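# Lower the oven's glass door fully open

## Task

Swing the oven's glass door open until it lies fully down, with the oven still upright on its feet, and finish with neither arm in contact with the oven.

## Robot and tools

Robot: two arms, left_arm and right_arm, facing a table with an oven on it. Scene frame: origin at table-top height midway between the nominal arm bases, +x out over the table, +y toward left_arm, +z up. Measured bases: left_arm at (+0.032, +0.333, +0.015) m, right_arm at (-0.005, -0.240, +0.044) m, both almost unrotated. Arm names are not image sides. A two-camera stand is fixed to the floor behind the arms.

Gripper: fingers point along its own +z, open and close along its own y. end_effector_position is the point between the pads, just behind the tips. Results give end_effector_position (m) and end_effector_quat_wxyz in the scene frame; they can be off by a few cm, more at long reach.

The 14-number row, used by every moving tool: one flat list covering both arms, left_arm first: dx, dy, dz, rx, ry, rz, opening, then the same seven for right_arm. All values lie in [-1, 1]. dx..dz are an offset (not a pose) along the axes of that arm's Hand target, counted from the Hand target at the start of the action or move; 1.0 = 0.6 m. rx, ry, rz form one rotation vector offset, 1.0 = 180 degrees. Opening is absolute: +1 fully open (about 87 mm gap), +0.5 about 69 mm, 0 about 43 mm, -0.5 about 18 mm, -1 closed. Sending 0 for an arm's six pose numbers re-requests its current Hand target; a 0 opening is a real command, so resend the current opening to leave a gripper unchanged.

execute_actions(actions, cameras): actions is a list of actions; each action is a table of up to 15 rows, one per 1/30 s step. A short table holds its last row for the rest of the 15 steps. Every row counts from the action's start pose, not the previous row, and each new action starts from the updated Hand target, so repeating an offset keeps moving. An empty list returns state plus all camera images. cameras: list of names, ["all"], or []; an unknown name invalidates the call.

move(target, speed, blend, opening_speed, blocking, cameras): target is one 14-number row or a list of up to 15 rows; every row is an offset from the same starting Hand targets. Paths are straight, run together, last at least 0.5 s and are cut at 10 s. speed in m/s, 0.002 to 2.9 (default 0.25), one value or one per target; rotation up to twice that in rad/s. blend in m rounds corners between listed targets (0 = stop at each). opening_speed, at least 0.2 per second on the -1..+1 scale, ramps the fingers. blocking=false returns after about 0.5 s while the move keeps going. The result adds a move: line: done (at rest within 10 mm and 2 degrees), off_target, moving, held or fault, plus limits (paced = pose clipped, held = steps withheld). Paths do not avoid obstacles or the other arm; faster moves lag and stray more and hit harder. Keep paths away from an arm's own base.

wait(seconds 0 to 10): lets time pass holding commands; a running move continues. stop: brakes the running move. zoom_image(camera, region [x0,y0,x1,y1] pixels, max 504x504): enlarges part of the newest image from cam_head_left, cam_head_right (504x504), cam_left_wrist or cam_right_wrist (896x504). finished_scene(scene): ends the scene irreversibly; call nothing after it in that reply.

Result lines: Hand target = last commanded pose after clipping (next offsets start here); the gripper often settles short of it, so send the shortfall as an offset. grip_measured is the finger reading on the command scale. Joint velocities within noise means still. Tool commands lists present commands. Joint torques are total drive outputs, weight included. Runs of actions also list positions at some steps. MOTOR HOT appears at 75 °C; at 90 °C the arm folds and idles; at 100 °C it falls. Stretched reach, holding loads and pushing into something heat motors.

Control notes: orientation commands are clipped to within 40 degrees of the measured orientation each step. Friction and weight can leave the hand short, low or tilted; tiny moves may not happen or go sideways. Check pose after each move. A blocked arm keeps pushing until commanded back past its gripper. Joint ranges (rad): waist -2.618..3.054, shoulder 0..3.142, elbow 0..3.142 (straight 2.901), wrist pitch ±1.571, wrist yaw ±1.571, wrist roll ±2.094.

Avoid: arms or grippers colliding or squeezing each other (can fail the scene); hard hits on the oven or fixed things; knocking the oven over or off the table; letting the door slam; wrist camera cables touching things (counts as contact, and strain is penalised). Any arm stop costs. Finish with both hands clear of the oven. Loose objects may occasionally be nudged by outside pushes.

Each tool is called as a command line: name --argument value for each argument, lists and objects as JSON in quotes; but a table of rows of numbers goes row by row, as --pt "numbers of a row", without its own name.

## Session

execute_actions --actions '[]'

zoom_image --camera "cam_head_left" --region '[180, 190, 400, 410]'

Scene clock: 0.00 s.
left_arm: end_effector_position=(+0.3987, +0.3381, +0.0582) grip_measured=+1.000 end_effector_quat_wxyz=(+0.548, -0.048, +0.834, +0.038) | right_arm: end_effector_position=(+0.3798, -0.2574, +0.0845) grip_measured=+0.974 end_effector_quat_wxyz=(+0.552, +0.034, +0.832, +0.052)
Joint positions: left_arm=[-0.04 1.485 0.355 0.717 -0.172 -0.064 1] | right_arm=[-0.127 1.578 0.409 0.767 -0.17 0.063 0.987]
Joint velocities: within noise
Joint torques (N m): no reading
Motor temperatures (°C): left_arm=[24 30 31 25 24 25 25] | right_arm=[24 26 31 28 24 25 24]
Heat: left arm: 31 °C; right arm: 31 °C.
Hand target: left_arm +0.4043, +0.3378, +0.0678; +0.562, -0.049, +0.825, +0.036 | right_arm +0.3862, -0.2582, +0.0958; +0.567, +0.031, +0.821, +0.051
Tool commands: left_gripper/opening=+1.0 right_gripper/opening=+1.0
camera_calibration:
cam_left_wrist: T_world_to_cam=[[0.10542, -0.994372, 0.0105024, 0.291089], [-0.957605, -0.104358, -0.268517, 0.452015], [0.268102, 0.0182498, -0.963218, 0.080334], [0, 0, 0, 1]] pos_world=[0.380628, 0.335156, 0.195696]
cam_right_wrist: T_world_to_cam=[[-0.0149071, -0.994326, -0.105327, -0.245922], [-0.949924, 0.046966, -0.308931, 0.419711], [0.312125, 0.0954476, -0.945234, 0.129501], [0, 0, 0, 1]] pos_world=[0.354607, -0.276599, 0.226168]

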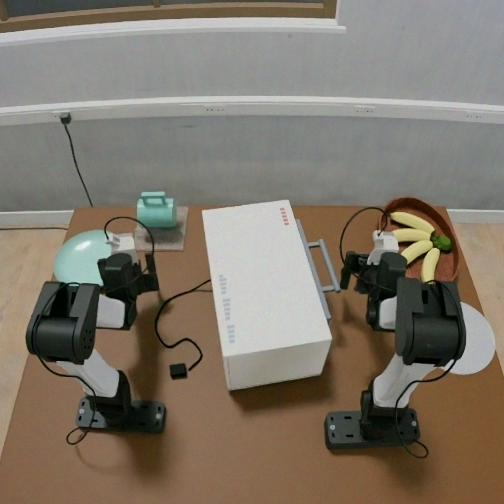

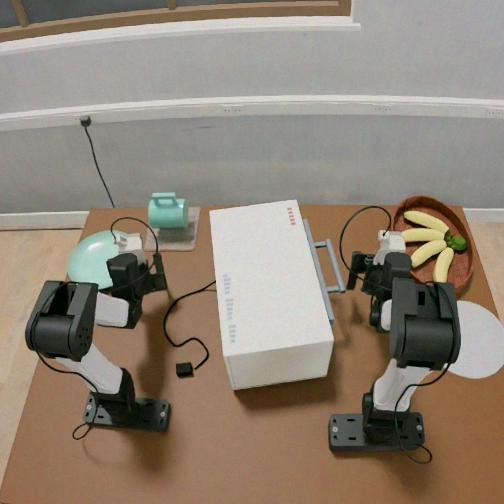

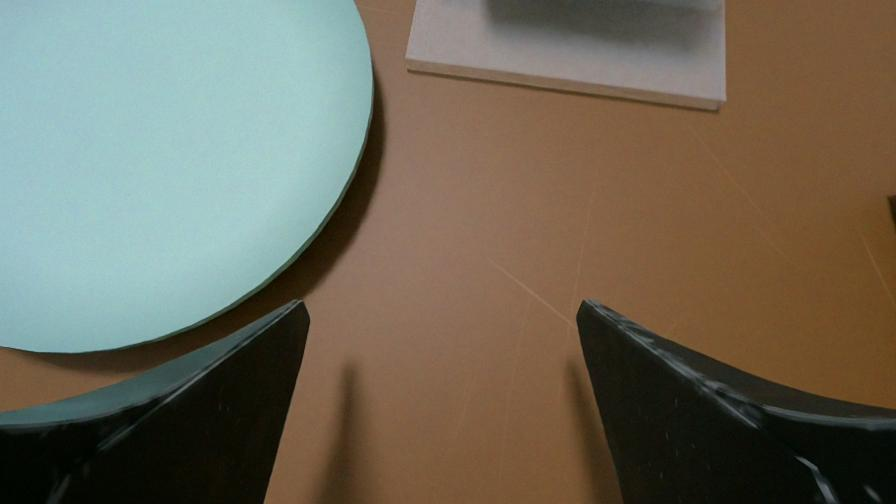

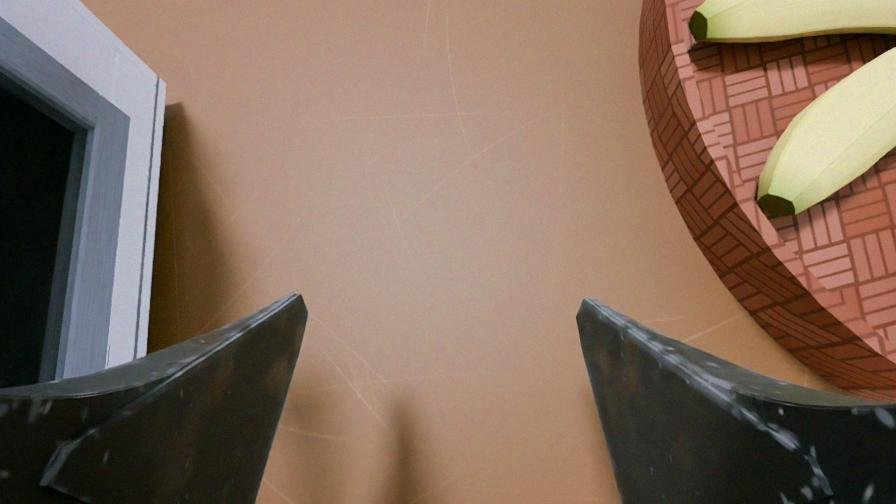

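Scaled by 2.291.

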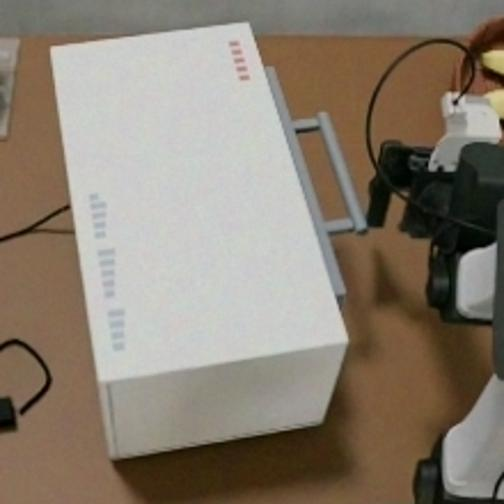

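move --pt "0 0 0 0 0 0 1 -0.1425 0.0058 -0.1428 -0.0042 0.138 -0.032 -0.3" --pt "0 0 0 0 0 0 1 -0.1553 0.1707 -0.1487 -0.0084 0.2757 -0.0641 -0.3" --speed 0.35 --blend 0.03 --cameras '["cam_right_wrist"]'

Scene clock: 13.30 s.
left_arm: end_effector_position=(+0.3987, +0.3381, +0.0582) grip_measured=+1.000 end_effector_quat_wxyz=(+0.548, -0.048, +0.834, +0.038) | right_arm: end_effector_position=(+0.3281, -0.1707, +0.2197) grip_measured=-0.300 end_effector_quat_wxyz=(+0.165, -0.085, +0.982, +0.020)
Joint positions: left_arm=[-0.04 1.485 0.355 0.717 -0.172 -0.064 1] | right_arm=[0.203 1.686 1.644 -1.195 -0.002 0.026 0.35]
Joint torques (N m): left_arm=[-0.54 -5.6 5.12 2.42 -0.11 0.03] | right_arm=[0.05 -5.44 9.13 1.06 0.25 0.12]
Heat: left arm: 33 °C; right arm: 33 °C.
Hand target: left_arm +0.4043, +0.3378, +0.0678; +0.562, -0.049, +0.825, +0.036 | right_arm +0.3351, -0.1711, +0.2258; +0.173, -0.080, +0.981, +0.014
Off the commanded pose: left_arm 0.011 m, 2 deg | right_arm 0.009 m, 1 deg.
move: off_target (left_arm)
camera_calibration:
cam_right_wrist: T_world_to_cam=[[0.177512, -0.984016, 0.0142162, -0.233859], [-0.854958, -0.147045, 0.497418, 0.16679], [-0.487377, -0.100452, -0.867395, 0.476907], [0, 0, 0, 1]] pos_world=[0.416545, -0.157689, 0.334027]
Images, in order (width x height): cam_right_wrist 896x504.

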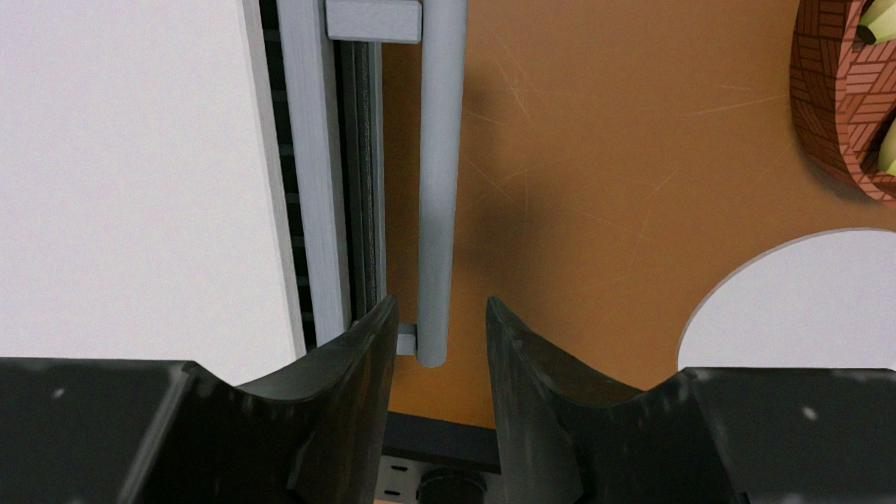

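move --pt "0 0 0 0 0 0 1 0.0388 0 0.1065 0 0 0 -0.3" --pt "0 0 0 0 0 0 1 0.0388 0 0.1065 0 0 0 -0.56" --speed 0.12 --cameras '["cam_right_wrist"]'

Scene clock: 21.73 s.
left_arm: end_effector_position=(+0.3987, +0.3381, +0.0582) grip_measured=+1.000 end_effector_quat_wxyz=(+0.548, -0.048, +0.834, +0.038) | right_arm: end_effector_position=(+0.3301, -0.1684, +0.1576) grip_measured=-0.559 end_effector_quat_wxyz=(+0.160, -0.084, +0.983, +0.022)
Joint positions: left_arm=[-0.04 1.485 0.355 0.717 -0.172 -0.064 1] | right_arm=[0.206 1.686 1.398 -0.958 -0.006 0.033 0.22]
Joint torques (N m): left_arm=[-0.43 -5.65 5.14 2.42 -0.07 0.03] | right_arm=[-0.28 -7.21 5.34 1.33 0.3 0.09]
Motor temperatures (°C): left_arm=[24 31 33 30 24 25 25] | right_arm=[24 28 34 31 24 25 24]
Heat: left arm: 33 °C; right arm: 34 °C.
Hand target: left_arm +0.4043, +0.3378, +0.0678; +0.562, -0.049, +0.825, +0.036 | right_arm +0.3352, -0.1711, +0.1578; +0.173, -0.080, +0.981, +0.014
Off the commanded pose: left_arm 0.011 m, 2 deg | right_arm 0.006 m, 2 deg.
move: off_target (left_arm)
camera_calibration:
cam_right_wrist: T_world_to_cam=[[0.175651, -0.984411, 0.00907719, -0.229649], [-0.850391, -0.147079, 0.505176, 0.197051], [-0.495965, -0.0964538, -0.862969, 0.427126], [0, 0, 0, 1]] pos_world=[0.419749, -0.155889, 0.271136]
Images, in order (width x height): cam_right_wrist 896x504.

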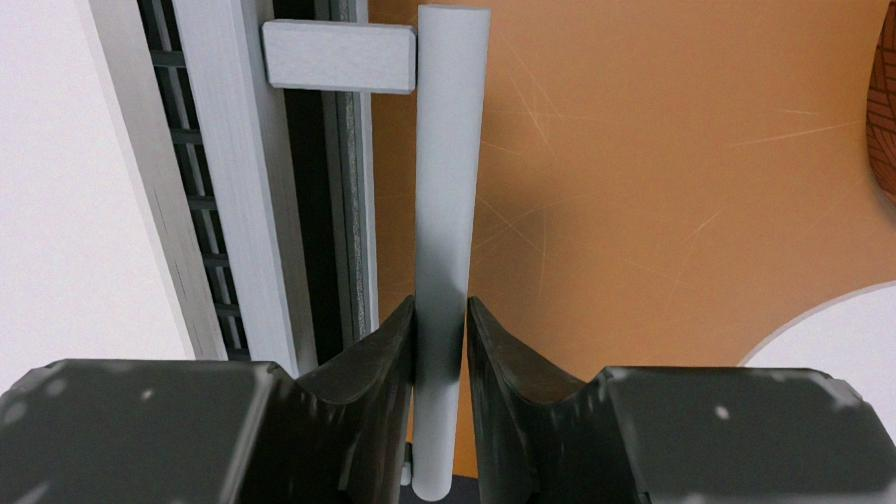

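move --pt "0 0 0 0 0 0 1 0.0068 -0.0417 0.0188 -0.0209 0 0.0076 -0.56" --pt "0 0 0 0 0 0 1 0.0173 -0.0762 0.0476 -0.0522 0 0.019 -0.56" --pt "0 0 0 0 0 0 1 0.0304 -0.0995 0.0835 -0.1044 0 0.038 -0.56" --pt "0 0 0 0 0 0 1 0.045 -0.1117 0.1238 -0.1671 0 0.0608 -0.56" --speed 0.1 --blend 0.015 --cameras '["cam_right_wrist","cam_head_left"]'

Scene clock: 28.83 s.
left_arm: end_effector_position=(+0.3987, +0.3381, +0.0582) grip_measured=+1.000 end_effector_quat_wxyz=(+0.548, -0.048, +0.834, +0.038) | right_arm: end_effector_position=(+0.3411, -0.2424, +0.0780) grip_measured=-0.560 end_effector_quat_wxyz=(+0.135, -0.026, +0.954, +0.265)
Joint positions: left_arm=[-0.04 1.485 0.355 0.717 -0.172 -0.064 1] | right_arm=[-0.263 1.934 1.3 -0.815 -0.593 -0.283 0.22]
Joint torques (N m): left_arm=[-0.42 -5.56 5.19 2.41 -0.1 0.02] | right_arm=[-0.18 -7.04 5.82 0.84 -0.7 0.03]
Heat: left arm: 33 °C; right arm: 34 °C.
Hand target: left_arm +0.4043, +0.3378, +0.0678; +0.562, -0.049, +0.825, +0.036 | right_arm +0.3461, -0.2371, +0.0787; +0.144, -0.030, +0.947, +0.284
Off the commanded pose: left_arm 0.011 m, 2 deg | right_arm 0.007 m, 3 deg.
move: off_target (left_arm, right_arm)
camera_calibration:
cam_right_wrist: T_world_to_cam=[[0.125664, -0.870011, -0.476748, -0.221088], [-0.817514, -0.363059, 0.447056, 0.17668], [-0.562031, 0.333569, -0.75687, 0.475252], [0, 0, 0, 1]] pos_world=[0.439328, -0.286733, 0.175315]
Images, in order (width x height): cam_head_left 504x504, cam_right_wrist 896x504.

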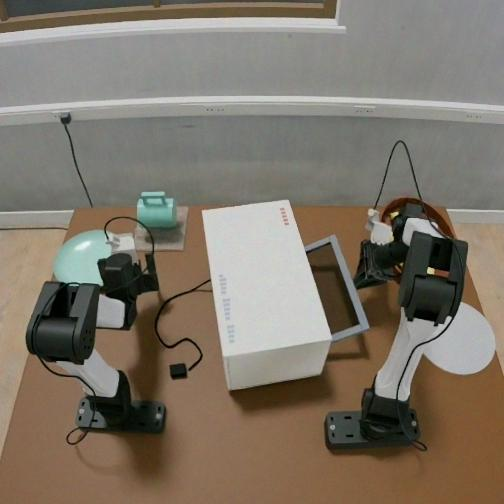

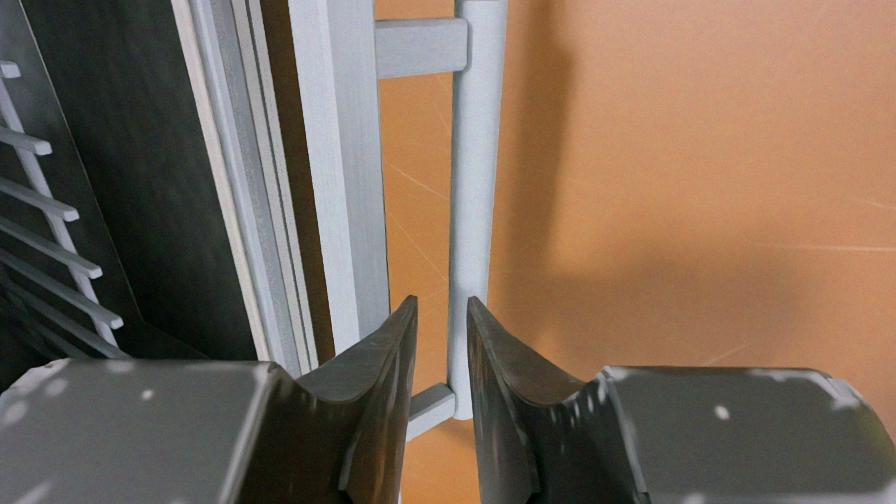

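move --target '[0,0,0,0,0,0,1,0,0,-0.15,0,0,0,-0.56]' --speed 0.15 --cameras '["cam_right_wrist","cam_head_left"]'

zoom_image --camera "cam_head_left" --region '[280, 220, 400, 360]'

Scene clock: 33.60 s.
left_arm: end_effector_position=(+0.3987, +0.3381, +0.0582) grip_measured=+1.000 end_effector_quat_wxyz=(+0.548, -0.048, +0.834, +0.038) | right_arm: end_effector_position=(+0.3144, -0.2846, +0.1289) grip_measured=-0.560 end_effector_quat_wxyz=(+0.111, -0.016, +0.951, +0.289)
Joint positions: left_arm=[-0.04 1.485 0.355 0.717 -0.172 -0.064 1] | right_arm=[-0.413 1.924 1.481 -1.176 -0.628 -0.467 0.22]
Joint torques (N m): left_arm=[-0.44 -5.68 5.19 2.42 -0.12 0.02] | right_arm=[-0.38 -11.02 8.32 0.34 -0.49 -0.07]
Heat: left arm: 34 °C; right arm: 35 °C.
Hand target: left_arm +0.4043, +0.3378, +0.0678; +0.562, -0.049, +0.825, +0.036 | right_arm +0.3230, -0.2863, +0.1504; +0.144, -0.030, +0.947, +0.284
Off the commanded pose: left_arm 0.011 m, 2 deg | right_arm 0.023 m, 4 deg.
move: off_target (left_arm, right_arm)
camera_calibration:
cam_right_wrist: T_world_to_cam=[[0.101336, -0.845055, -0.524988, -0.209265], [-0.793372, -0.387035, 0.469857, 0.0994458], [-0.600244, 0.368898, -0.709663, 0.528831], [0, 0, 0, 1]] pos_world=[0.417531, -0.333436, 0.218705]
Images, in order (width x height): cam_head_left 504x504, cam_right_wrist 896x504.

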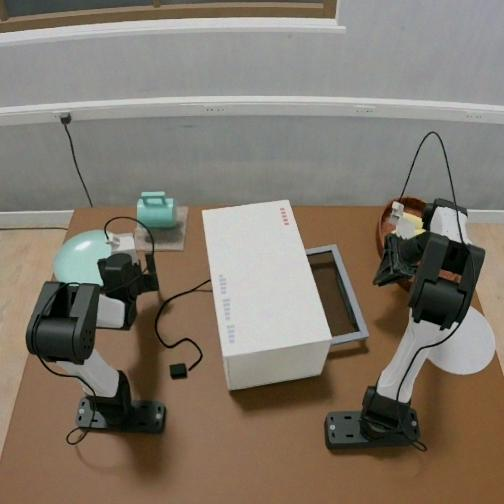

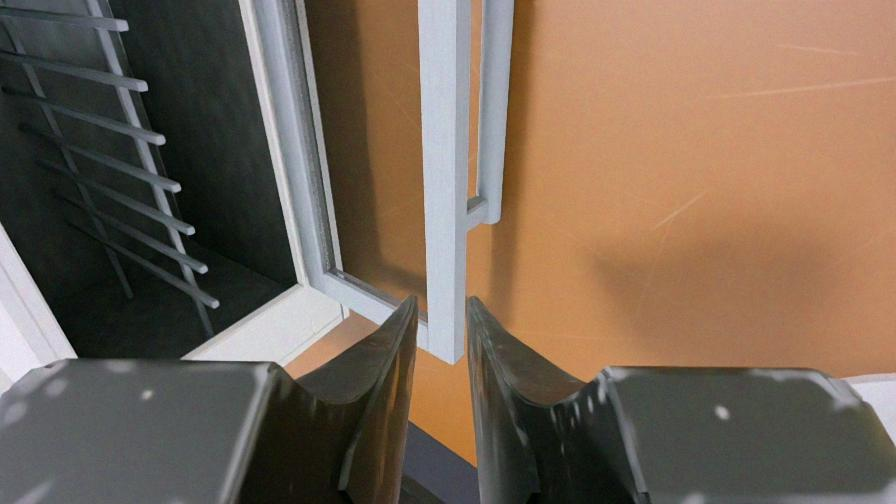

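Scaled by 3.600.

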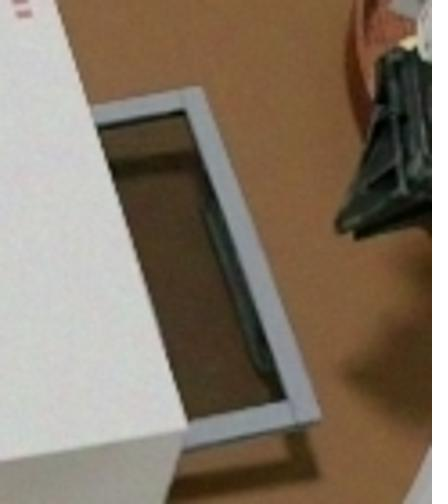

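finished_scene --scene 3

The scene is finished: the task was done.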